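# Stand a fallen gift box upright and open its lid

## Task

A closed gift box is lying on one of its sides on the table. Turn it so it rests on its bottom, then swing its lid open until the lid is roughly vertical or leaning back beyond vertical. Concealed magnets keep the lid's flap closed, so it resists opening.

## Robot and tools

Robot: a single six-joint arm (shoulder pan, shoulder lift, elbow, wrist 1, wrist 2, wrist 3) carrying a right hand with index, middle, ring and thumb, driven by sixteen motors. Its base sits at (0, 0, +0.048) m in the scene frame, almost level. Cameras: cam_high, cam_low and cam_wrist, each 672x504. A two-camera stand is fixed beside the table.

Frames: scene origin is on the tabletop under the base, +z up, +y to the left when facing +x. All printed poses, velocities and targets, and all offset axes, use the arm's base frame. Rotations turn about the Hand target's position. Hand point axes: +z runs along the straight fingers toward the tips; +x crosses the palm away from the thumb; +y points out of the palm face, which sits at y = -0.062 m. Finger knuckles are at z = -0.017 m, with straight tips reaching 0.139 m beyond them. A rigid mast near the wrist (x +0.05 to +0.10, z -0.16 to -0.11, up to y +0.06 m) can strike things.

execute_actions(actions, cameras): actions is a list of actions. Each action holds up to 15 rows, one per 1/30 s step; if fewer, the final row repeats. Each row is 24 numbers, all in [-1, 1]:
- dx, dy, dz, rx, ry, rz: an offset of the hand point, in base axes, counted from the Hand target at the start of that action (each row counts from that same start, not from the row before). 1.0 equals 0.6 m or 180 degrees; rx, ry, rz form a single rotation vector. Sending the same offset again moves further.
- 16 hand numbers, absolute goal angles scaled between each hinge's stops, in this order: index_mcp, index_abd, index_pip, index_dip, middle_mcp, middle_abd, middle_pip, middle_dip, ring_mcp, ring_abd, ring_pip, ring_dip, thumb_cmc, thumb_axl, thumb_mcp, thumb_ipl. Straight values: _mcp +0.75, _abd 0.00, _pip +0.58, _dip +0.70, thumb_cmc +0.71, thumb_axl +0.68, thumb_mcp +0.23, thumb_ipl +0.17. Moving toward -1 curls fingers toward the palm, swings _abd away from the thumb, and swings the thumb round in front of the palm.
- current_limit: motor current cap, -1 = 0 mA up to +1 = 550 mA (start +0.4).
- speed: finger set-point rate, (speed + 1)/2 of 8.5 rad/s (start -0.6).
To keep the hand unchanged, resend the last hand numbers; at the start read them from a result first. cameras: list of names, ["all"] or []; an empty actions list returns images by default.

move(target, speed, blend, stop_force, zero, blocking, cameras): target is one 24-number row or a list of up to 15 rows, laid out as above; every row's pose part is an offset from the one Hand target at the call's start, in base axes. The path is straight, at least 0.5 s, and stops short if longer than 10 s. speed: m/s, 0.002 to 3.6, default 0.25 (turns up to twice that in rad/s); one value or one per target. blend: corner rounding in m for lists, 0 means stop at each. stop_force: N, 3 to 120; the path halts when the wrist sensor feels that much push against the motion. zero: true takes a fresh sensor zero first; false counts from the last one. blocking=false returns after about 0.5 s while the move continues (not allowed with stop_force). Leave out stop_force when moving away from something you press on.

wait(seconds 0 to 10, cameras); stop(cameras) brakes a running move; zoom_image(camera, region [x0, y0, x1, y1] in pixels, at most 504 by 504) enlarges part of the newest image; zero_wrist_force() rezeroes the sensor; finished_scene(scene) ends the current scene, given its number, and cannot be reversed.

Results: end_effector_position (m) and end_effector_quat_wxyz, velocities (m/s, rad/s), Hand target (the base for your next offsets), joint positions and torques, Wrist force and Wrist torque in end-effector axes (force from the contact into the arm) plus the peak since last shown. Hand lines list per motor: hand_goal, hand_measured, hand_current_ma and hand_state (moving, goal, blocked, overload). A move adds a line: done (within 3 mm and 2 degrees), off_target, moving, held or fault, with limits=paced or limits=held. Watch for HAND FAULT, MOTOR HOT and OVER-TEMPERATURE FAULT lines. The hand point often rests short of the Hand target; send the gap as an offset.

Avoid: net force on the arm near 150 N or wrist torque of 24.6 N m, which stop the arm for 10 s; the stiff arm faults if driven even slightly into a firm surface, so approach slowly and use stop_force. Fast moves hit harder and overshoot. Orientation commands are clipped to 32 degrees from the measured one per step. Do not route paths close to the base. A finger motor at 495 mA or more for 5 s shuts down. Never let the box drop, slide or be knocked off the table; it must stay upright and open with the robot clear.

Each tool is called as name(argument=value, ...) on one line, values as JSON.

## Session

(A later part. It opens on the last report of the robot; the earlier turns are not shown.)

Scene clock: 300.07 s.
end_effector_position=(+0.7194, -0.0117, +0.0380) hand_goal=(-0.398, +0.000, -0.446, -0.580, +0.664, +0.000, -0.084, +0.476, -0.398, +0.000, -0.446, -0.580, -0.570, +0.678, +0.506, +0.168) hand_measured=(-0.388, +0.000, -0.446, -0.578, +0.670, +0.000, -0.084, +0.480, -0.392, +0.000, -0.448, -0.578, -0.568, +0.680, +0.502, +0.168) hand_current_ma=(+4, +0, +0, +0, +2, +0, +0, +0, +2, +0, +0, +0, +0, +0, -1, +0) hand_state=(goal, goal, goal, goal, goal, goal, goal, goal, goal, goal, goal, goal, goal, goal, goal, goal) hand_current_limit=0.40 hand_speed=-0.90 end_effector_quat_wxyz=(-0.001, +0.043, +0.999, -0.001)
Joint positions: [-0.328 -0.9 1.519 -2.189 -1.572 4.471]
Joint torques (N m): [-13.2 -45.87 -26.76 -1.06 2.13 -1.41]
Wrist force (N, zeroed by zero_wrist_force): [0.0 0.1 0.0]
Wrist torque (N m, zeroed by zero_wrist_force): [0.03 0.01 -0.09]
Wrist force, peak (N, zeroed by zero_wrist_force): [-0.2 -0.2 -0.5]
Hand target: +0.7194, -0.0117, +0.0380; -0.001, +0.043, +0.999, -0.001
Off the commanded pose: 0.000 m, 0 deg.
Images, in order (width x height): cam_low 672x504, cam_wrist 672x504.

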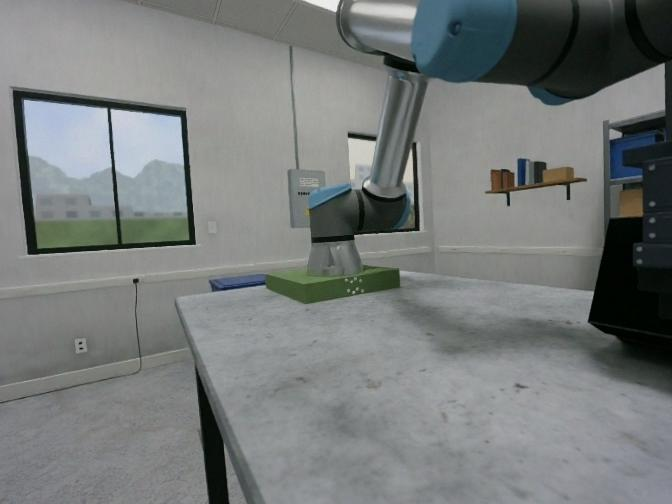

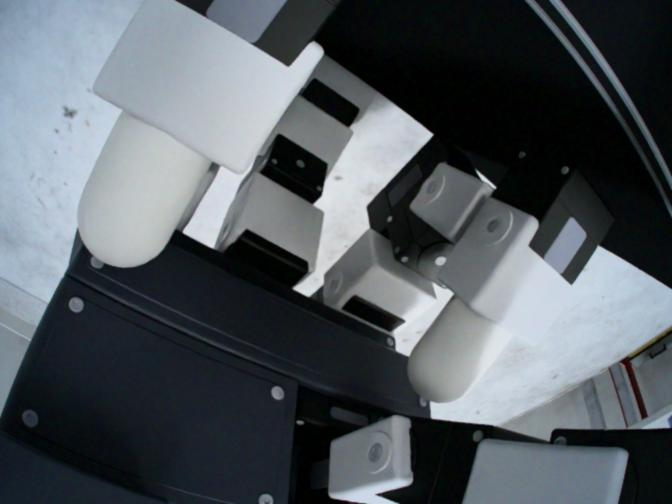

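execute_actions(actions=[[[0,0,0,0,0,0,-0.3973,0,-0.4453,-0.5797,0.5753,0,0.0423,0.4435,-0.3973,0,-0.4453,-0.5797,-0.571,0.678,0.506,0.168,0.4,-0.9]],[[0,0,0,0,0,0,-0.3973,0,-0.4453,-0.5797,0.4877,0,0.1693,0.4101,-0.3973,0,-0.4453,-0.5797,-0.571,0.678,0.506,0.168,0.4,-0.9]],[[0,0,0,0,0,0,-0.3973,0,-0.4453,-0.5797,0.4877,0,0.1328,0.3812,-0.3973,0,-0.4453,-0.5797,-0.571,0.678,0.506,0.168,0.4,-0.9]]], cameras=["cam_high", "cam_low", "cam_wrist"])

zoom_image(camera="cam_high", region=[230, 280, 430, 440])

Scene clock: 303.90 s.
end_effector_position=(+0.7194, -0.0117, +0.0380) hand_goal=(-0.398, +0.000, -0.446, -0.580, +0.488, +0.000, +0.132, +0.382, -0.398, +0.000, -0.446, -0.580, -0.570, +0.678, +0.506, +0.168) hand_measured=(-0.388, +0.000, -0.446, -0.578, +0.498, +0.000, +0.138, +0.386, -0.392, +0.000, -0.448, -0.578, -0.568, +0.680, +0.502, +0.168) hand_current_ma=(+4, +0, +0, +0, +4, +0, +2, +0, +2, +0, +0, +0, +0, +0, -1, +0) hand_state=(goal, goal, goal, goal, goal, goal, goal, goal, goal, goal, goal, goal, goal, goal, goal, goal) hand_current_limit=0.40 hand_speed=-0.90 end_effector_quat_wxyz=(-0.001, +0.043, +0.999, -0.001)
Joint positions: [-0.328 -0.9 1.519 -2.189 -1.572 4.471]
Joint torques (N m): [-12.24 -46 -27.36 -1.26 1.89 -1.53]
Wrist force (N, zeroed by zero_wrist_force): [-0.1 0.2 -0.1]
Wrist torque (N m, zeroed by zero_wrist_force): [0.04 0.01 -0.09]
Wrist force, peak (N, zeroed by zero_wrist_force): [-0.2 -0.4 0.2]
Hand target: +0.7194, -0.0117, +0.0380; -0.001, +0.043, +0.999, -0.001
Off the commanded pose: 0.000 m, 0 deg.

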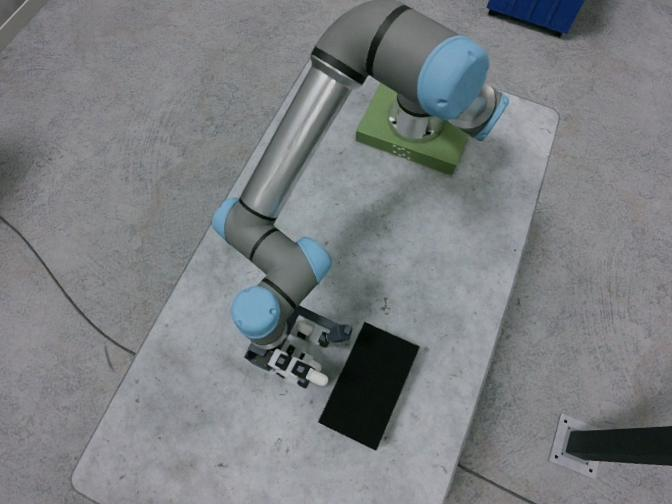

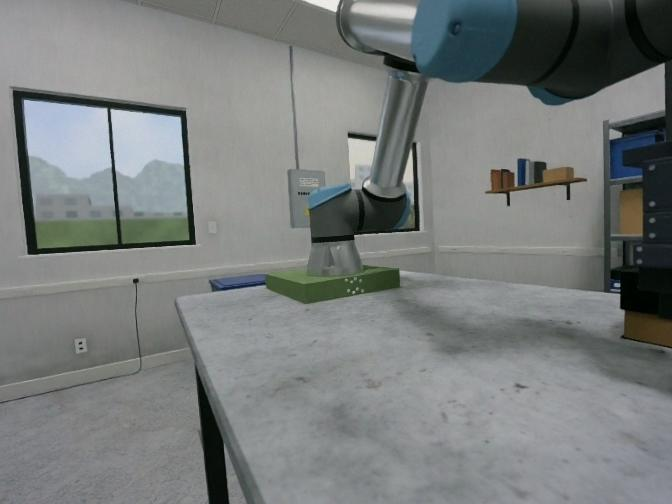

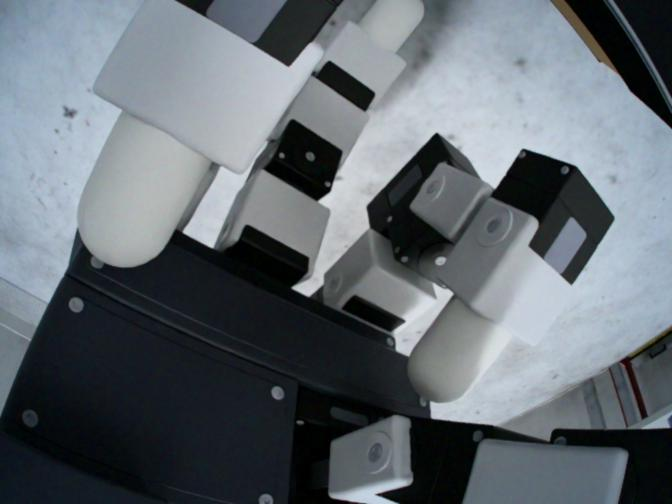

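Scaled by 2.520.

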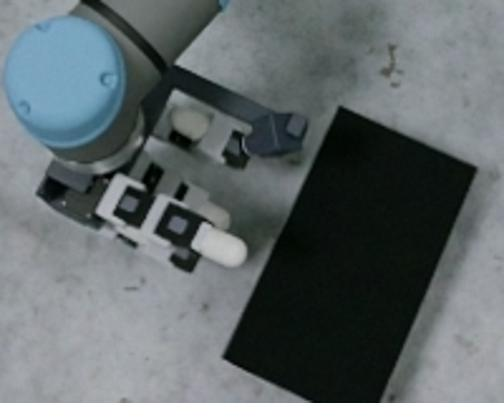

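zoom_image(camera="cam_low", region=[560, 220, 672, 380])

zoom_image(camera="cam_high", region=[280, 300, 460, 470])

zoom_image(camera="cam_wrist", region=[472, 0, 672, 200])

Scaled by 3.150.

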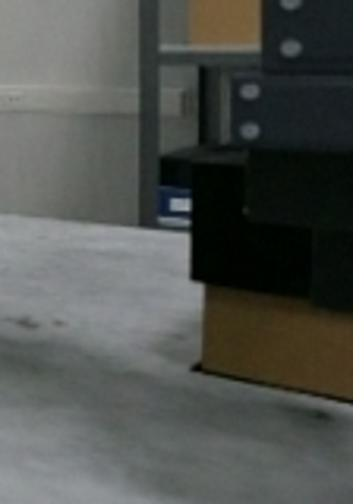

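Scaled by 2.800.

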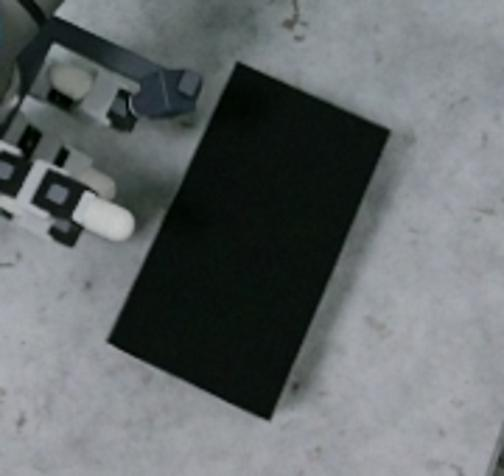

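Scaled by 2.520 from the camera's 672x504 image, which has a finer 960x720 frame.

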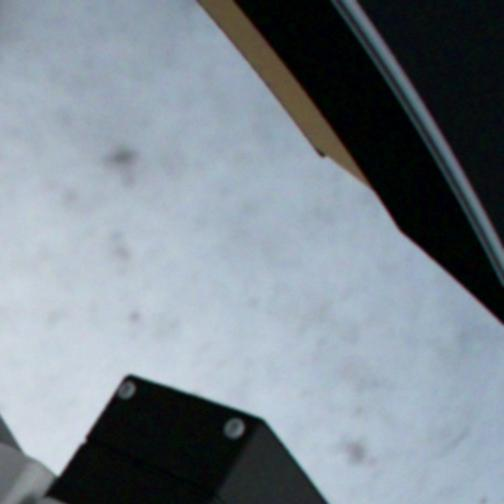

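move(target=[[0, 0, 0.3033, 0, 0, 0, -0.3973, 0, -0.4453, -0.5797, 0.4877, 0, 0.1328, 0.3812, -0.3973, 0, -0.4453, -0.5797, -0.571, 0.678, 0.506, 0.168, 0.4, -0.6], [0.0222, 0.1852, 0.27, -0.3052, 0.01564, 0.01573, 0.5475, 0, 0.139, 0.478, 0.4115, 0, 0.343, 0.551, 0.5475, 0, 0.139, 0.478, -0.571, 0.678, 0.73, 0.168, 0.4, -0.6]], speed=[0.25, 0.3], blend=[0.02, 0], cameras=["cam_high", "cam_low", "cam_wrist"])

Scene clock: 337.47 s.
end_effector_position=(+0.7327, +0.0994, +0.2000) hand_goal=(+0.548, +0.000, +0.140, +0.478, +0.412, +0.000, +0.344, +0.552, +0.548, +0.000, +0.140, +0.478, -0.570, +0.678, +0.730, +0.168) hand_measured=(+0.534, +0.000, +0.138, +0.476, +0.408, +0.000, +0.340, +0.550, +0.534, +0.000, +0.138, +0.476, -0.568, +0.680, +0.718, +0.168) hand_current_ma=(-6, +0, +0, +0, +0, +0, -1, +0, -7, +0, +0, +0, +0, +0, -7, +0) hand_state=(goal, goal, goal, goal, goal, goal, goal, goal, goal, goal, goal, goal, goal, goal, goal, goal) hand_current_limit=0.40 hand_speed=-0.60 end_effector_quat_wxyz=(-0.004, +0.015, +0.887, -0.462)
Joint positions: [0.146 -0.917 1.109 -1.523 -2.511 5.015]
Joint torques (N m): [-14.1 -64.42 -16.68 -0.02 -3.42 1.38]
Wrist force (N, zeroed by zero_wrist_force): [0.3 1.1 0.3]
Wrist torque (N m, zeroed by zero_wrist_force): [-0.10 0.10 0.24]
Wrist force, peak (N, zeroed by zero_wrist_force): [0.0 2.1 -0.7]
Hand target: +0.7327, +0.0994, +0.2000; -0.004, +0.015, +0.887, -0.462
Off the commanded pose: 0.000 m, 0 deg.
move: done

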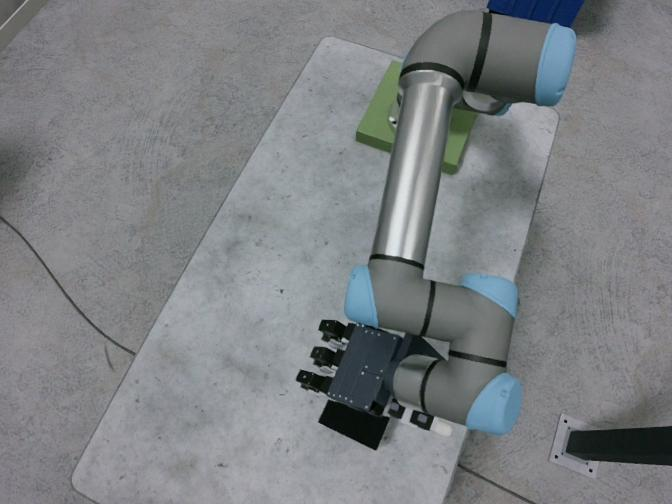

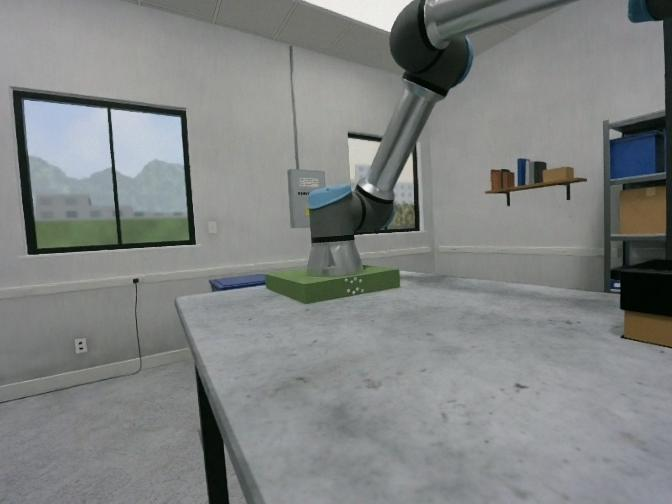

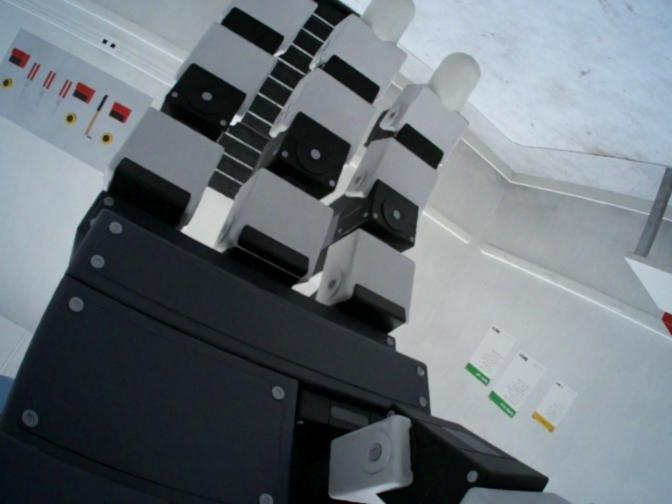

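zero_wrist_force()

move(target=[0, 0, -0.2333, 0, 0, 0, 0.5475, 0, 0.139, 0.478, 0.4115, 0, 0.343, 0.551, 0.5475, 0, 0.139, 0.478, -0.571, 0.678, 0.73, 0.168, 0.4, -0.6], speed=0.1, stop_force=4, cameras=["cam_high", "cam_low", "cam_wrist"])

Wrist force sensor zeroed.

Scene clock: 346.57 s.
end_effector_position=(+0.7327, +0.0994, +0.0600) hand_goal=(+0.548, +0.000, +0.140, +0.478, +0.412, +0.000, +0.344, +0.552, +0.548, +0.000, +0.140, +0.478, -0.570, +0.678, +0.730, +0.168) hand_measured=(+0.534, +0.000, +0.138, +0.476, +0.408, +0.000, +0.340, +0.550, +0.534, +0.000, +0.138, +0.476, -0.568, +0.680, +0.720, +0.168) hand_current_ma=(-6, +0, +0, +0, -1, +0, -1, +0, -7, +0, +0, +0, +0, +0, -6, +0) hand_state=(goal, goal, goal, goal, goal, goal, goal, goal, goal, goal, goal, goal, goal, goal, goal, goal) hand_current_limit=0.40 hand_speed=-0.60 end_effector_quat_wxyz=(-0.004, +0.015, +0.887, -0.462)
Joint positions: [0.146 -0.799 1.283 -1.814 -2.511 5.015]
Joint torques (N m): [3.76 -67.33 -31.32 -3.55 -0.24 1.09]
Wrist force (N, zeroed by zero_wrist_force): [-0.3 0.0 -0.1]
Wrist torque (N m, zeroed by zero_wrist_force): [0.01 0.03 -0.01]
Wrist force, peak (N, zeroed by zero_wrist_force): [0.1 -1.8 -0.8]
Hand target: +0.7327, +0.0994, +0.0600; -0.004, +0.015, +0.887, -0.462
Off the commanded pose: 0.000 m, 0 deg.
move: done

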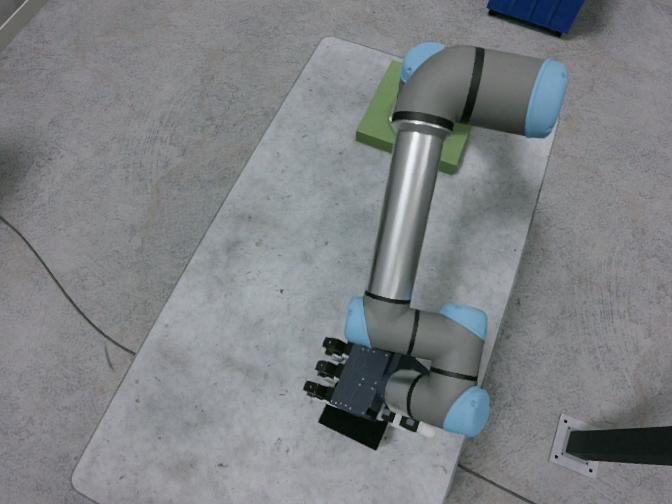

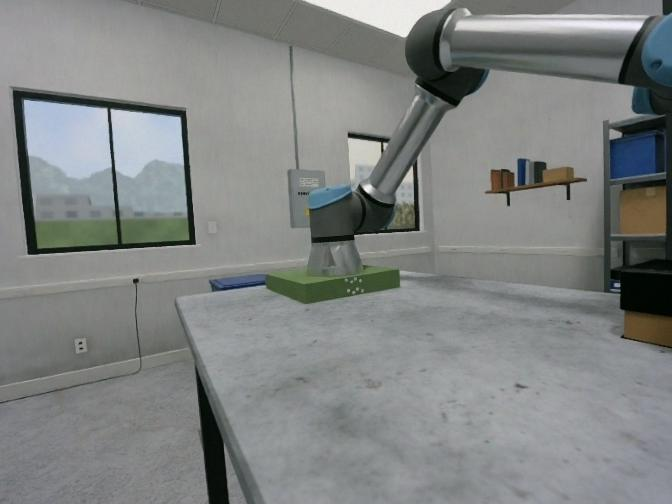

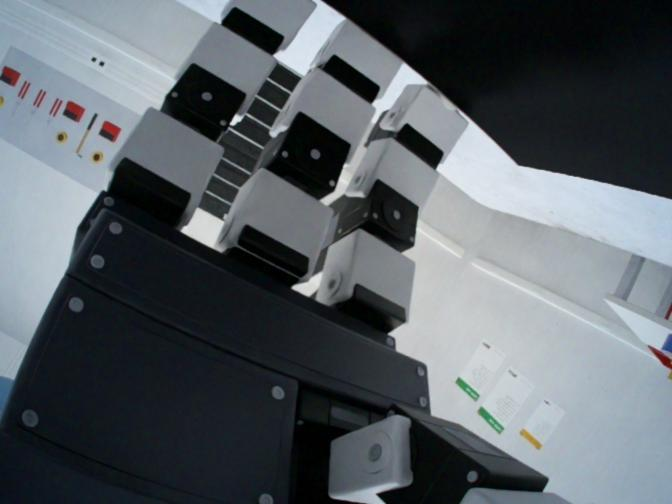

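move(target=[0, 0, -0.0837, 0, 0, 0, 0.5475, 0, 0.139, 0.478, 0.4115, 0, 0.343, 0.551, 0.5475, 0, 0.139, 0.478, -0.571, 0.678, 0.73, 0.168, 0.4, -0.6], speed=0.04, stop_force=3, cameras=["cam_high", "cam_low", "cam_wrist"])

Scene clock: 351.87 s.
end_effector_position=(+0.7327, +0.0994, +0.0098) hand_goal=(+0.548, +0.000, +0.140, +0.478, +0.412, +0.000, +0.344, +0.552, +0.548, +0.000, +0.140, +0.478, -0.570, +0.678, +0.730, +0.168) hand_measured=(+0.534, +0.000, +0.138, +0.476, +0.414, +0.000, +0.342, +0.550, +0.534, +0.000, +0.138, +0.476, -0.568, +0.680, +0.720, +0.168) hand_current_ma=(-6, +0, +0, +0, +0, +0, +0, +0, -7, +0, +0, +0, +0, +0, -6, +0) hand_state=(goal, goal, goal, goal, goal, goal, goal, goal, goal, goal, goal, goal, goal, goal, goal, goal) hand_current_limit=0.40 hand_speed=-0.60 end_effector_quat_wxyz=(-0.004, +0.015, +0.887, -0.462)
Joint positions: [0.146 -0.737 1.314 -1.906 -2.511 5.015]
Joint torques (N m): [11.88 -67.98 -31.05 0.03 -0.19 -0.35]
Wrist force (N, zeroed by zero_wrist_force): [0.1 -0.8 0.2]
Wrist torque (N m, zeroed by zero_wrist_force): [-0.04 0.00 0.00]
Wrist force, peak (N, zeroed by zero_wrist_force): [-0.1 -2.0 0.0]
Hand target: +0.7327, +0.0994, +0.0098; -0.004, +0.015, +0.887, -0.462
Off the commanded pose: 0.000 m, 0 deg.
move: done

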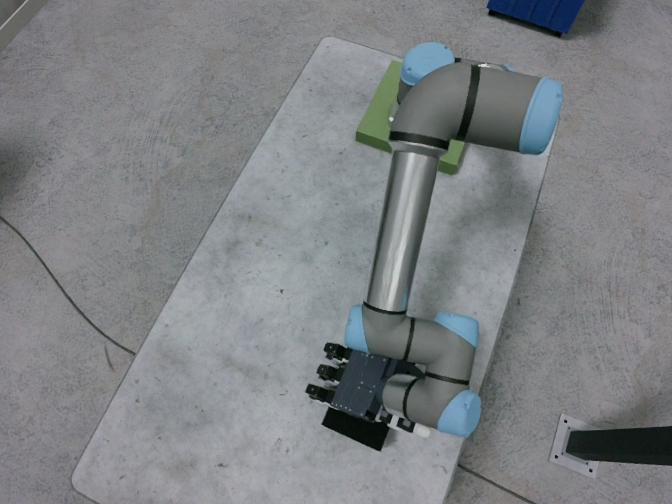

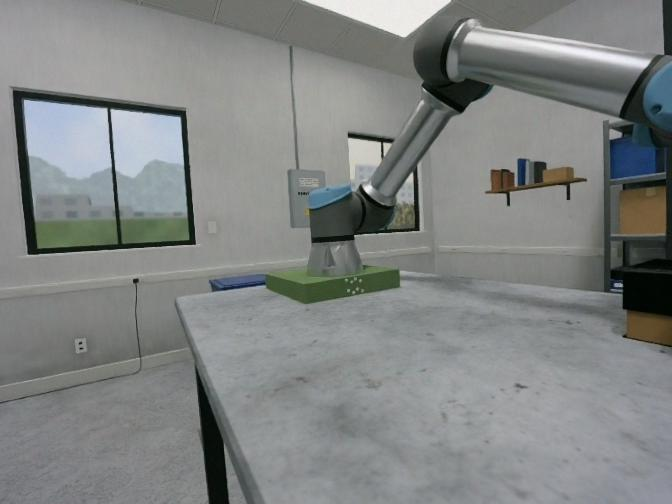

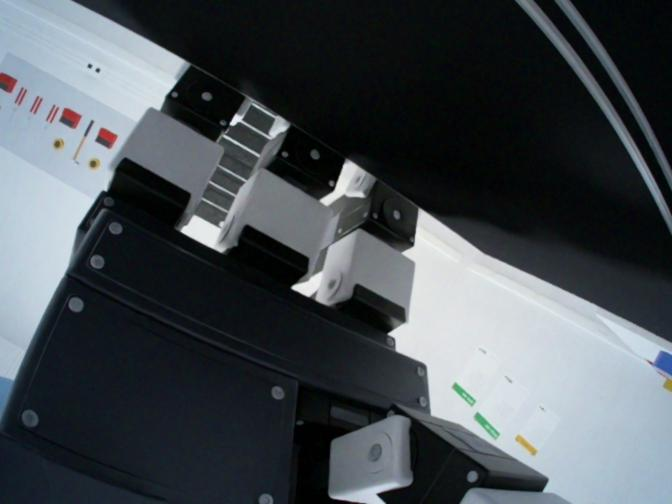

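move(target=[-0.00081, -0.0333, 0, 0, 0, 0, 0.5475, 0, 0.139, 0.478, 0.4115, 0, 0.343, 0.551, 0.5475, 0, 0.139, 0.478, -0.571, 0.678, 0.73, 0.168, 0.4, -0.6], speed=0.02, stop_force=3, cameras=["cam_low", "cam_wrist"])

Scene clock: 356.97 s.
end_effector_position=(+0.7322, +0.0795, +0.0098) hand_goal=(+0.548, +0.000, +0.140, +0.478, +0.412, +0.000, +0.344, +0.552, +0.548, +0.000, +0.140, +0.478, -0.570, +0.678, +0.730, +0.168) hand_measured=(+0.534, +0.000, +0.138, +0.476, +0.408, +0.000, +0.342, +0.550, +0.534, +0.000, +0.138, +0.476, -0.568, +0.680, +0.720, +0.168) hand_current_ma=(-6, +0, +0, +0, +0, +0, +0, +0, -7, +0, +0, +0, +0, +0, -6, +0) hand_state=(goal, goal, goal, goal, goal, goal, goal, goal, goal, goal, goal, goal, goal, goal, goal, goal) hand_current_limit=0.40 hand_speed=-0.60 end_effector_quat_wxyz=(-0.004, +0.015, +0.887, -0.462)
Joint positions: [0.119 -0.748 1.345 -1.963 -2.517 4.971]
Joint torques (N m): [15.1 -47.97 -30.15 -0.06 -0.28 1.42]
Wrist force (N, zeroed by zero_wrist_force): [-0.3 0.0 -0.2]
Wrist torque (N m, zeroed by zero_wrist_force): [0.01 0.05 -0.06]
Wrist force, peak (N, zeroed by zero_wrist_force): [0.1 -1.1 0.0]
Hand target: +0.7322, +0.0795, +0.0098; -0.004, +0.015, +0.887, -0.462
Off the commanded pose: 0.000 m, 0 deg.
move: done
Images, in order (width x height): cam_low 672x504, cam_wrist 672x504.

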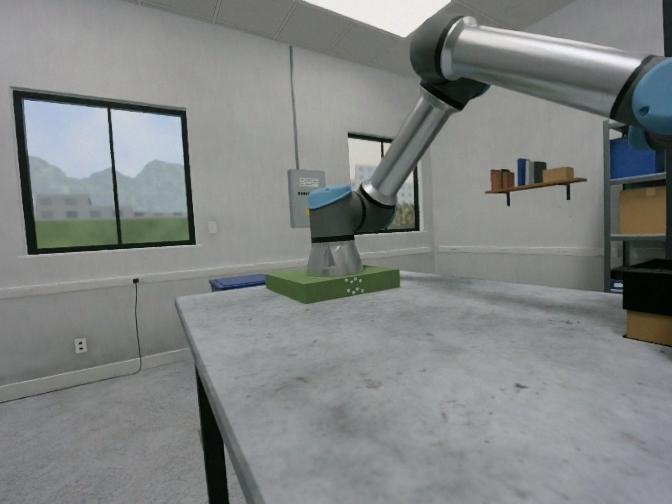

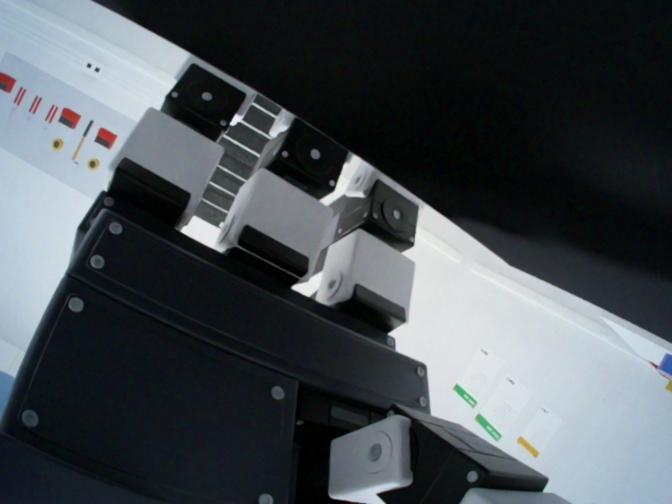

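move(target=[-0.0005, -0.02, 0, 0, 0, 0, 0.5475, 0, 0.139, 0.478, 0.4115, 0, 0.343, 0.551, 0.5475, 0, 0.139, 0.478, -0.571, 0.678, 0.73, 0.168, 0.4, -0.6], speed=0.02, stop_force=3, cameras=["cam_low"])

zoom_image(camera="cam_low", region=[560, 220, 672, 380])

Scene clock: 362.77 s.
end_effector_position=(+0.7319, +0.0675, +0.0098) hand_goal=(+0.548, +0.000, +0.140, +0.478, +0.412, +0.000, +0.344, +0.552, +0.548, +0.000, +0.140, +0.478, -0.570, +0.678, +0.730, +0.168) hand_measured=(+0.534, +0.000, +0.138, +0.476, +0.408, +0.000, +0.342, +0.550, +0.534, +0.000, +0.138, +0.476, -0.568, +0.680, +0.720, +0.168) hand_current_ma=(-6, +0, +0, +0, -1, +0, +0, +0, -7, +0, +0, +0, +0, +0, -6, +0) hand_state=(goal, goal, goal, goal, goal, goal, goal, goal, goal, goal, goal, goal, goal, goal, goal, goal) hand_current_limit=0.40 hand_speed=-0.60 end_effector_quat_wxyz=(-0.004, +0.015, +0.887, -0.462)
Joint positions: [0.103 -0.753 1.362 -1.997 -2.52 4.943]
Joint torques (N m): [13.48 -46.32 -30.36 -0.05 -0.42 1.31]
Wrist force (N, zeroed by zero_wrist_force): [-0.1 -0.2 -0.7]
Wrist torque (N m, zeroed by zero_wrist_force): [-0.05 0.08 -0.07]
Wrist force, peak (N, zeroed by zero_wrist_force): [-0.4 -0.5 -1.5]
Hand target: +0.7319, +0.0675, +0.0098; -0.004, +0.015, +0.887, -0.462
Off the commanded pose: 0.000 m, 0 deg.
move: done
Images, in order (width x height): cam_low 672x504.

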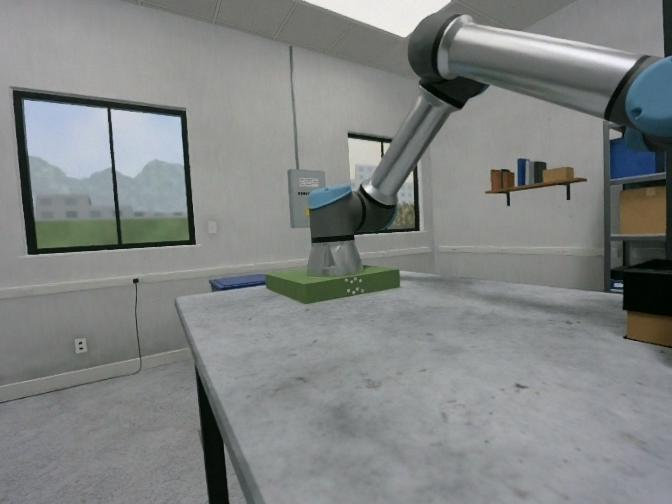

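Scaled by 3.150.

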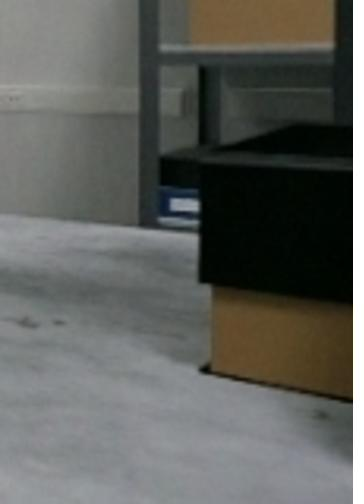

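move(target=[-0.00025, -0.01, 0, 0, 0, 0, 0.5475, 0, 0.139, 0.478, 0.4115, 0, 0.343, 0.551, 0.5475, 0, 0.139, 0.478, -0.571, 0.678, 0.73, 0.168, 0.4, -0.6], speed=0.015, stop_force=3, zero=false, cameras=["cam_low", "cam_wrist"])

zoom_image(camera="cam_low", region=[560, 220, 672, 380])

Scene clock: 367.73 s.
end_effector_position=(+0.7317, +0.0614, +0.0098) hand_goal=(+0.548, +0.000, +0.140, +0.478, +0.412, +0.000, +0.344, +0.552, +0.548, +0.000, +0.140, +0.478, -0.570, +0.678, +0.730, +0.168) hand_measured=(+0.534, +0.000, +0.138, +0.476, +0.408, +0.000, +0.342, +0.550, +0.534, +0.000, +0.138, +0.476, -0.568, +0.680, +0.720, +0.168) hand_current_ma=(-6, +0, +0, +0, -1, +0, +0, +0, -7, +0, +0, +0, +0, +0, -6, +0) hand_state=(goal, goal, goal, goal, goal, goal, goal, goal, goal, goal, goal, goal, goal, goal, goal, goal) hand_current_limit=0.40 hand_speed=-0.60 end_effector_quat_wxyz=(-0.004, +0.015, +0.887, -0.462)
Joint positions: [0.095 -0.756 1.37 -2.014 -2.522 4.929]
Joint torques (N m): [11.88 -59.68 -29.71 -0.1 -2.3 1.37]
Wrist force (N, zeroed by zero_wrist_force): [0.0 0.0 -1.2]
Wrist torque (N m, zeroed by zero_wrist_force): [-0.03 0.10 0.00]
Wrist force, peak (N, zeroed by zero_wrist_force): [-0.3 0.1 -1.8]
Hand target: +0.7317, +0.0615, +0.0098; -0.004, +0.015, +0.887, -0.462
Off the commanded pose: 0.000 m, 0 deg.
move: done
Images, in order (width x height): cam_low 672x504, cam_wrist 672x504.

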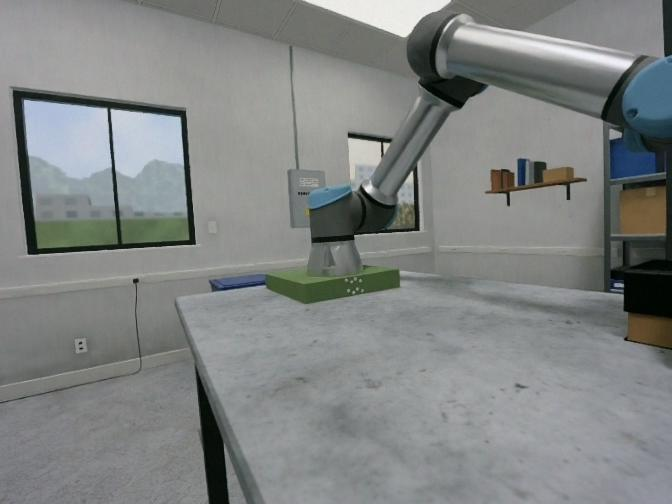

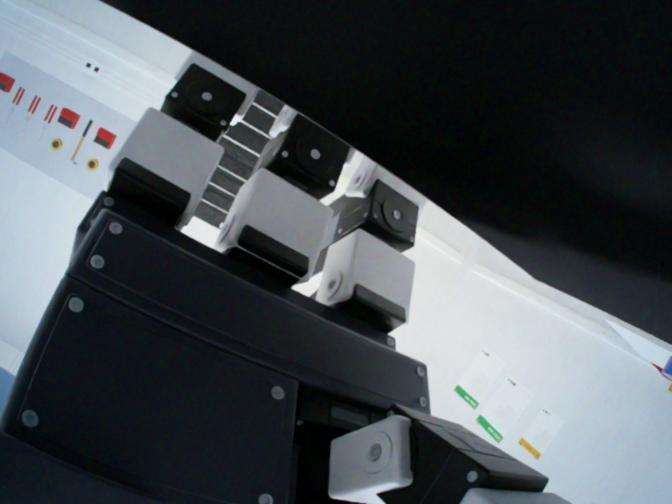

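Scaled by 3.150.

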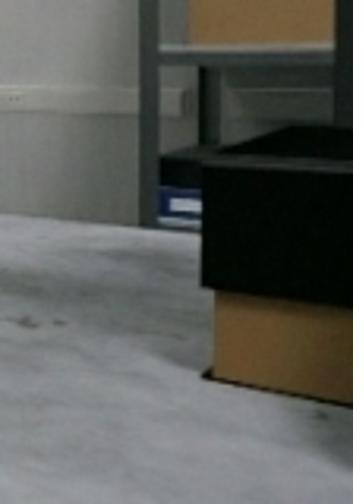

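move(target=[0, 0, 0, 0, 0, 0, 0.1385, 0, 0.139, 0.478, 0.0275, 0, 0.343, 0.551, 0.1385, 0, 0.139, 0.478, -0.571, 0.678, 0.73, 0.168, 0.6, -0.93], cameras=["cam_low", "cam_wrist"])

zoom_image(camera="cam_low", region=[560, 220, 672, 380])

Scene clock: 372.57 s.
end_effector_position=(+0.7317, +0.0615, +0.0098) hand_goal=(+0.138, +0.000, +0.140, +0.478, +0.028, +0.000, +0.344, +0.552, +0.138, +0.000, +0.140, +0.478, -0.570, +0.678, +0.730, +0.168) hand_measured=(+0.236, +0.000, +0.156, +0.478, +0.318, +0.000, +0.374, +0.562, +0.244, +0.000, +0.152, +0.478, -0.568, +0.680, +0.720, +0.168) hand_current_ma=(+205, +0, +8, +0, +440, +0, +23, +4, +240, +0, +5, +0, +0, +0, -6, +0) hand_state=(blocked, goal, goal, goal, blocked, goal, blocked, goal, blocked, goal, goal, goal, goal, goal, goal, goal) hand_current_limit=0.60 hand_speed=-0.93 end_effector_quat_wxyz=(-0.004, +0.015, +0.887, -0.462)
Joint positions: [0.095 -0.756 1.37 -2.014 -2.522 4.929]
Joint torques (N m): [12.03 -47.9 -22.05 -0.96 0.87 1.44]
Wrist force (N, zeroed by zero_wrist_force): [0.6 -18.8 -5.7]
Wrist torque (N m, zeroed by zero_wrist_force): [0.25 0.29 -0.43]
Wrist force, peak (N, zeroed by zero_wrist_force): [0.6 -18.8 -5.7]
Hand target: +0.7317, +0.0615, +0.0098; -0.004, +0.015, +0.887, -0.462
Off the commanded pose: 0.000 m, 0 deg.
move: done
Images, in order (width x height): cam_low 672x504, cam_wrist 672x504.

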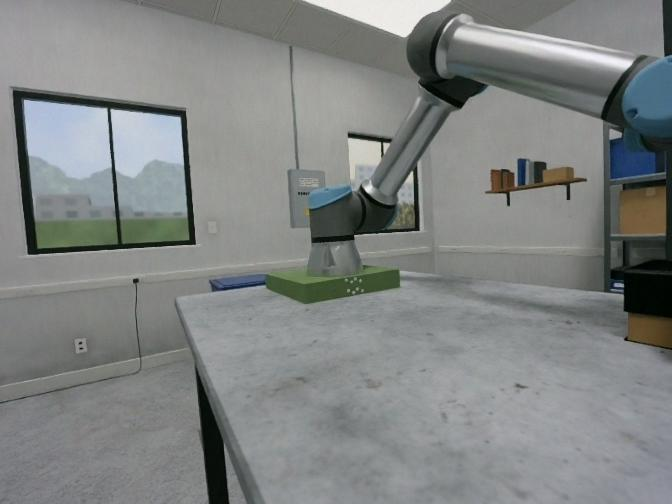

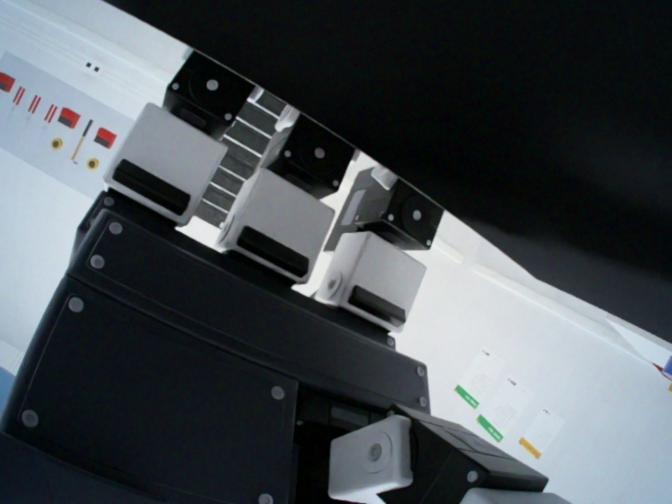

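Scaled by 3.150.

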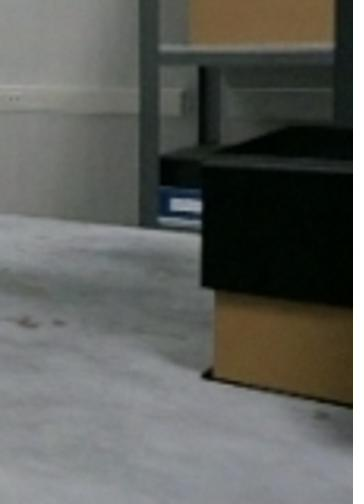

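move(target=[0, 0, 0.0083, 0, 0, 0, 0.1385, 0, 0.139, 0.478, 0.0275, 0, 0.343, 0.551, 0.1385, 0, 0.139, 0.478, -0.571, 0.678, 0.73, 0.168, 0.6, -0.93], speed=0.02, cameras=["cam_wrist"])

Scene clock: 376.33 s.
end_effector_position=(+0.7317, +0.0615, +0.0149) hand_goal=(+0.138, +0.000, +0.140, +0.478, +0.028, +0.000, +0.344, +0.552, +0.138, +0.000, +0.140, +0.478, -0.570, +0.678, +0.730, +0.168) hand_measured=(+0.178, +0.004, +0.164, +0.490, +0.080, +0.000, +0.356, +0.558, +0.222, +0.008, +0.166, +0.492, -0.568, +0.680, +0.720, +0.168) hand_current_ma=(+44, +1, +16, +5, +68, +0, +5, +1, +155, +2, +18, +7, +0, +0, -6, +0) hand_state=(blocked, goal, blocked, goal, blocked, goal, goal, goal, blocked, goal, blocked, goal, goal, goal, goal, goal) hand_current_limit=0.60 hand_speed=-0.93 end_effector_quat_wxyz=(-0.004, +0.015, +0.887, -0.462)
Joint positions: [0.095 -0.763 1.368 -2.005 -2.522 4.929]
Joint torques (N m): [12.14 -51.36 -26.7 -3.91 -3.7 0.75]
Wrist force (N, zeroed by zero_wrist_force): [-0.5 0.8 1.1]
Wrist torque (N m, zeroed by zero_wrist_force): [0.09 0.04 -0.03]
Wrist force, peak (N, zeroed by zero_wrist_force): [0.5 -18.9 -5.6]
Hand target: +0.7317, +0.0615, +0.0148; -0.004, +0.015, +0.887, -0.462
Off the commanded pose: 0.000 m, 0 deg.
move: done
Images, in order (width x height): cam_wrist 672x504.

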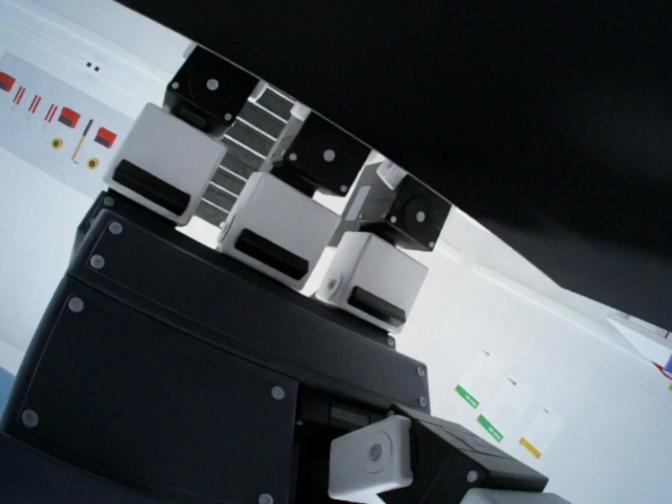

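move(target=[[0, 0, 0.0017, 0, 0, 0, 0.5475, 0, 0.139, 0.478, 0.4115, 0, 0.343, 0.551, 0.5475, 0, 0.139, 0.478, -0.571, 0.678, 0.73, 0.168, 0.6, -0.8], [0.007, 0.0187, 0.0, -0.0278, 0.0007, 0.025, 0.479, 0, 0.139, 0.478, 0.343, 0, 0.343, 0.551, 0.479, 0, 0.139, 0.478, -0.571, 0.678, 0.73, 0.168, 0.6, -0.8]], speed=0.04, cameras=["cam_wrist", "cam_low"])

Scene clock: 386.43 s.
end_effector_position=(+0.7359, +0.0727, +0.0147) hand_goal=(+0.480, +0.000, +0.140, +0.478, +0.344, +0.000, +0.344, +0.552, +0.480, +0.000, +0.140, +0.478, -0.570, +0.678, +0.730, +0.168) hand_measured=(+0.476, +0.004, +0.142, +0.480, +0.340, +0.000, +0.346, +0.554, +0.476, +0.002, +0.142, +0.480, -0.568, +0.680, +0.720, +0.168) hand_current_ma=(-1, +0, +0, +0, -1, +0, +0, +0, -1, +0, +0, +0, +0, +0, -6, +0) hand_state=(goal, goal, goal, goal, goal, goal, goal, goal, goal, goal, goal, goal, goal, goal, goal, goal) hand_current_limit=0.60 hand_speed=-0.80 end_effector_quat_wxyz=(+0.013, -0.020, +0.865, -0.500)
Joint positions: [0.132 -0.739 1.373 -2.063 -2.613 4.878]
Joint torques (N m): [-14.87 -67.42 -18.47 -0.27 0.25 1.34]
Wrist force (N, zeroed by zero_wrist_force): [-0.1 0.0 -0.2]
Wrist torque (N m, zeroed by zero_wrist_force): [0.03 0.03 -0.03]
Wrist force, peak (N, zeroed by zero_wrist_force): [0.0 1.2 1.0]
Hand target: +0.7359, +0.0727, +0.0148; +0.014, -0.020, +0.865, -0.500
Off the commanded pose: 0.000 m, 0 deg.
move: done
Images, in order (width x height): cam_low 672x504, cam_wrist 672x504.

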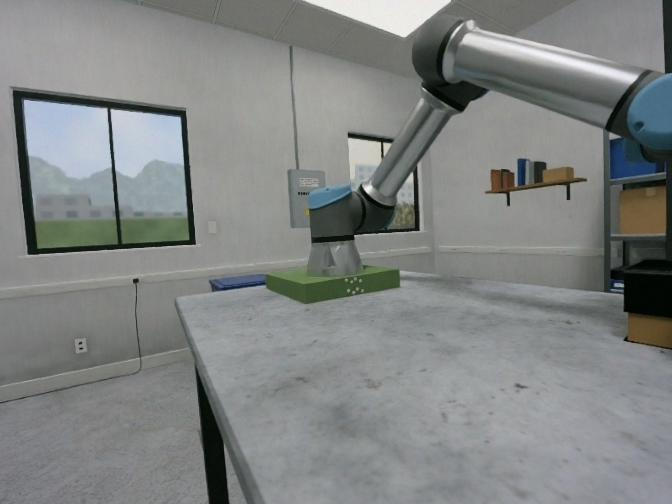

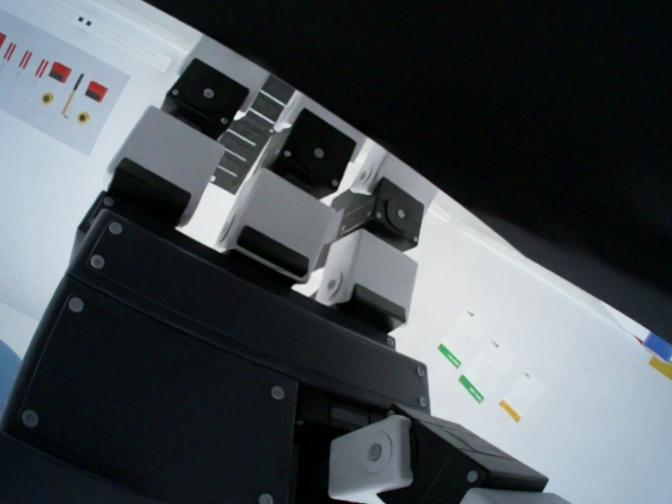

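move(target=[[0, 0, -0.003, 0, 0, 0, 0.479, 0, 0.139, 0.478, 0.343, 0, 0.343, 0.551, 0.479, 0, 0.139, 0.478, -0.571, 0.678, 0.73, 0.168, 0.6, -0.8], [0, 0, -0.003, 0, 0, 0, 0.07, 0, 0.139, 0.478, -0.041, 0, 0.343, 0.551, 0.07, 0, 0.139, 0.478, -0.571, 0.678, 0.73, 0.168, 0.6, -0.93]], speed=0.04, cameras=["cam_wrist", "cam_low"])

zoom_image(camera="cam_low", region=[560, 220, 672, 380])

Scene clock: 390.77 s.
end_effector_position=(+0.7359, +0.0727, +0.0130) hand_goal=(+0.070, +0.000, +0.140, +0.478, -0.040, +0.000, +0.344, +0.552, +0.070, +0.000, +0.140, +0.478, -0.570, +0.678, +0.730, +0.168) hand_measured=(+0.218, +0.004, +0.166, +0.480, +0.086, +0.000, +0.370, +0.560, +0.222, +0.004, +0.162, +0.480, -0.568, +0.680, +0.720, +0.168) hand_current_ma=(+424, +1, +19, +0, +319, +0, +17, +2, +440, +0, +13, +0, +0, +0, -6, +0) hand_state=(blocked, goal, blocked, goal, blocked, goal, blocked, goal, blocked, goal, blocked, goal, goal, goal, goal, goal) hand_current_limit=0.60 hand_speed=-0.93 end_effector_quat_wxyz=(+0.014, -0.020, +0.865, -0.500)
Joint positions: [0.132 -0.737 1.373 -2.067 -2.613 4.878]
Joint torques (N m): [-9.97 -55.79 -14.25 -0.69 -0.07 -1.26]
Wrist force (N, zeroed by zero_wrist_force): [0.3 -17.8 -3.5]
Wrist torque (N m, zeroed by zero_wrist_force): [0.17 0.36 -0.34]
Wrist force, peak (N, zeroed by zero_wrist_force): [0.3 -17.8 -3.5]
Hand target: +0.7359, +0.0727, +0.0130; +0.014, -0.020, +0.865, -0.500
Off the commanded pose: 0.000 m, 0 deg.
move: done
Images, in order (width x height): cam_low 672x504, cam_wrist 672x504.

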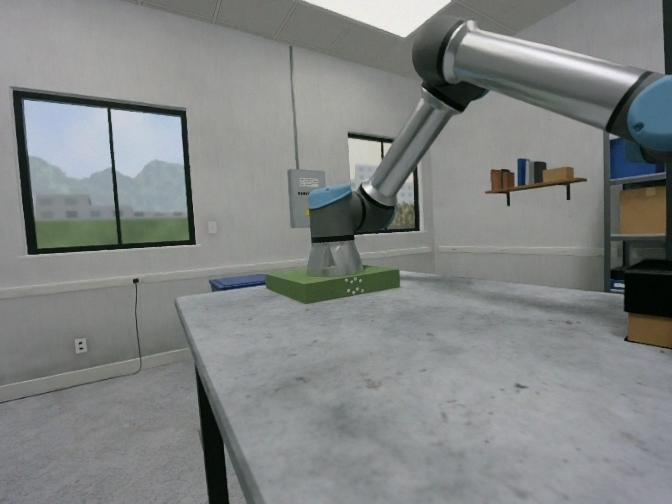

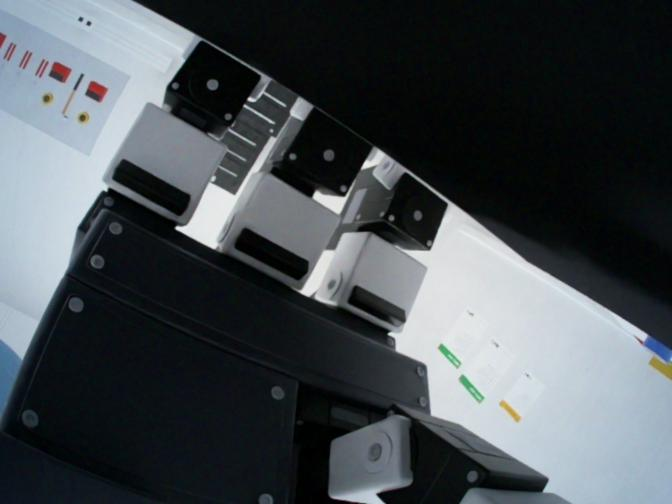

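Scaled by 3.150.

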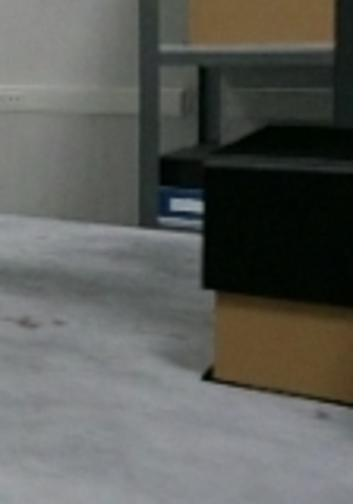

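move(target=[0, 0, 0.0042, 0, 0, 0, 0.07, 0, 0.139, 0.478, -0.041, 0, 0.343, 0.551, 0.07, 0, 0.139, 0.478, -0.571, 0.678, 0.73, 0.168, 0.6, -0.93], speed=0.02, cameras=[])

Scene clock: 395.60 s.
end_effector_position=(+0.7359, +0.0727, +0.0155) hand_goal=(+0.070, +0.000, +0.140, +0.478, -0.040, +0.000, +0.344, +0.552, +0.070, +0.000, +0.140, +0.478, -0.570, +0.678, +0.730, +0.168) hand_measured=(+0.144, +0.010, +0.176, +0.496, +0.046, +0.008, +0.372, +0.566, +0.198, +0.016, +0.178, +0.498, -0.568, +0.680, +0.720, +0.168) hand_current_ma=(+124, +3, +30, +9, +164, +1, +21, +6, +333, +6, +34, +12, +0, +0, -6, +0) hand_state=(blocked, goal, blocked, goal, blocked, goal, blocked, goal, blocked, goal, blocked, blocked, goal, goal, goal, goal) hand_current_limit=0.60 hand_speed=-0.93 end_effector_quat_wxyz=(+0.013, -0.020, +0.865, -0.500)
Joint positions: [0.132 -0.741 1.372 -2.062 -2.613 4.878]
Joint torques (N m): [3.88 -63.92 -30.27 -1.18 -0.38 -1.03]
Wrist force (N, zeroed by zero_wrist_force): [0.0 2.0 0.3]
Wrist torque (N m, zeroed by zero_wrist_force): [0.23 0.01 0.04]
Wrist force, peak (N, zeroed by zero_wrist_force): [0.3 -17.9 -3.4]
Hand target: +0.7359, +0.0727, +0.0155; +0.014, -0.020, +0.865, -0.500
Off the commanded pose: 0.000 m, 0 deg.
move: done
No camera images: "cameras" was empty.

execute_actions(actions=[[[0,0,0,0,0,0,0.164,0,-0.153,0.333,-0.041,0,0.343,0.551,0.164,0,-0.153,0.333,-0.571,0.678,0.73,0.168,0.78,-0.94]],[[0,0,0,0,0,0,0.164,0,-0.153,0.333,-0.041,0,0.343,0.551,0.164,0,-0.153,0.333,-0.571,0.678,0.73,0.168,0.78,-0.94]],[[0,0,0,0,0,0,0.164,0,-0.153,0.333,-0.041,0,0.343,0.551,0.164,0,-0.153,0.333,-0.571,0.678,0.73,0.168,0.78,-0.94]],[[0,0,0,0,0,0,0.247,0,-0.35,0.275,-0.041,0,0.343,0.551,0.247,0,-0.35,0.275,-0.571,0.678,0.73,0.168,0.78,-0.94]],[[0,0,0,0,0,0,0.247,0,-0.35,0.275,-0.041,0,0.343,0.551,0.247,0,-0.35,0.275,-0.571,0.678,0.73,0.168,0.78,-0.94]]], cameras=["cam_wrist", "cam_low"])

zoom_image(camera="cam_low", region=[560, 220, 672, 380])

Scene clock: 403.50 s.
end_effector_position=(+0.7359, +0.0727, +0.0155) hand_goal=(+0.248, +0.000, -0.350, +0.276, -0.040, +0.000, +0.344, +0.552, +0.248, +0.000, -0.350, +0.276, -0.570, +0.678, +0.730, +0.168) hand_measured=(+0.322, +0.010, -0.126, +0.356, +0.040, +0.022, +0.372, +0.564, +0.350, +0.020, -0.042, +0.370, -0.568, +0.680, +0.720, +0.168) hand_current_ma=(+124, +3, +490, +132, +146, +11, +21, +5, +219, +9, +490, +175, +0, +0, -6, +0) hand_state=(blocked, goal, blocked, blocked, blocked, blocked, blocked, goal, blocked, goal, blocked, blocked, goal, goal, goal, goal) hand_current_limit=0.78 hand_speed=-0.94 end_effector_quat_wxyz=(+0.014, -0.020, +0.865, -0.500)
Joint positions: [0.132 -0.74 1.372 -2.062 -2.613 4.878]
Joint torques (N m): [11.27 -49.15 -17.75 -4.09 -0.15 0.85]
Wrist force (N, zeroed by zero_wrist_force): [0.2 1.5 0.1]
Wrist torque (N m, zeroed by zero_wrist_force): [0.12 -0.01 0.07]
Wrist force, peak (N, zeroed by zero_wrist_force): [0.3 2.7 0.7]
Hand target: +0.7359, +0.0727, +0.0155; +0.014, -0.020, +0.865, -0.500
Off the commanded pose: 0.000 m, 0 deg.
Images, in order (width x height): cam_low 672x504, cam_wrist 672x504.

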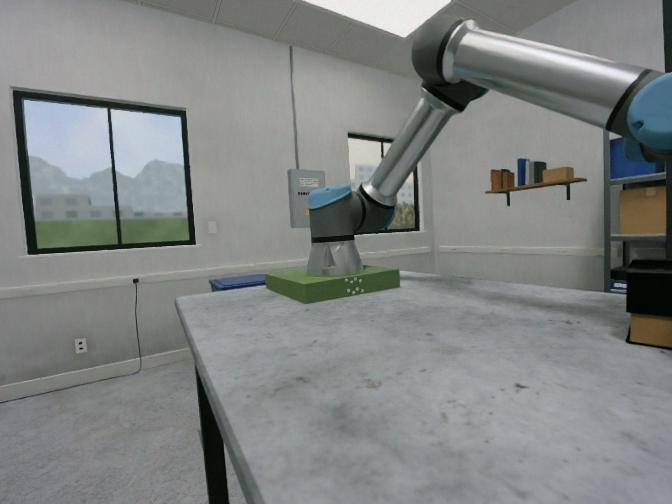

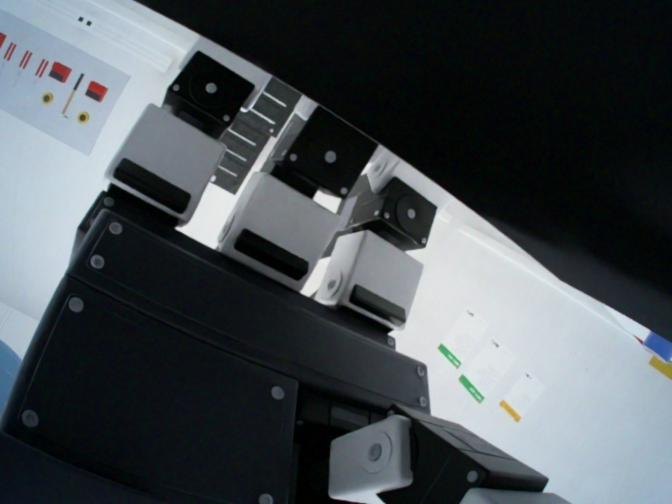

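Scaled by 3.150.

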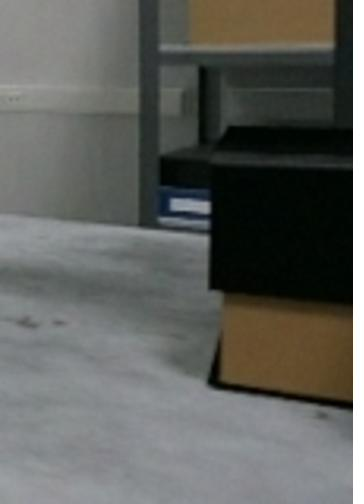

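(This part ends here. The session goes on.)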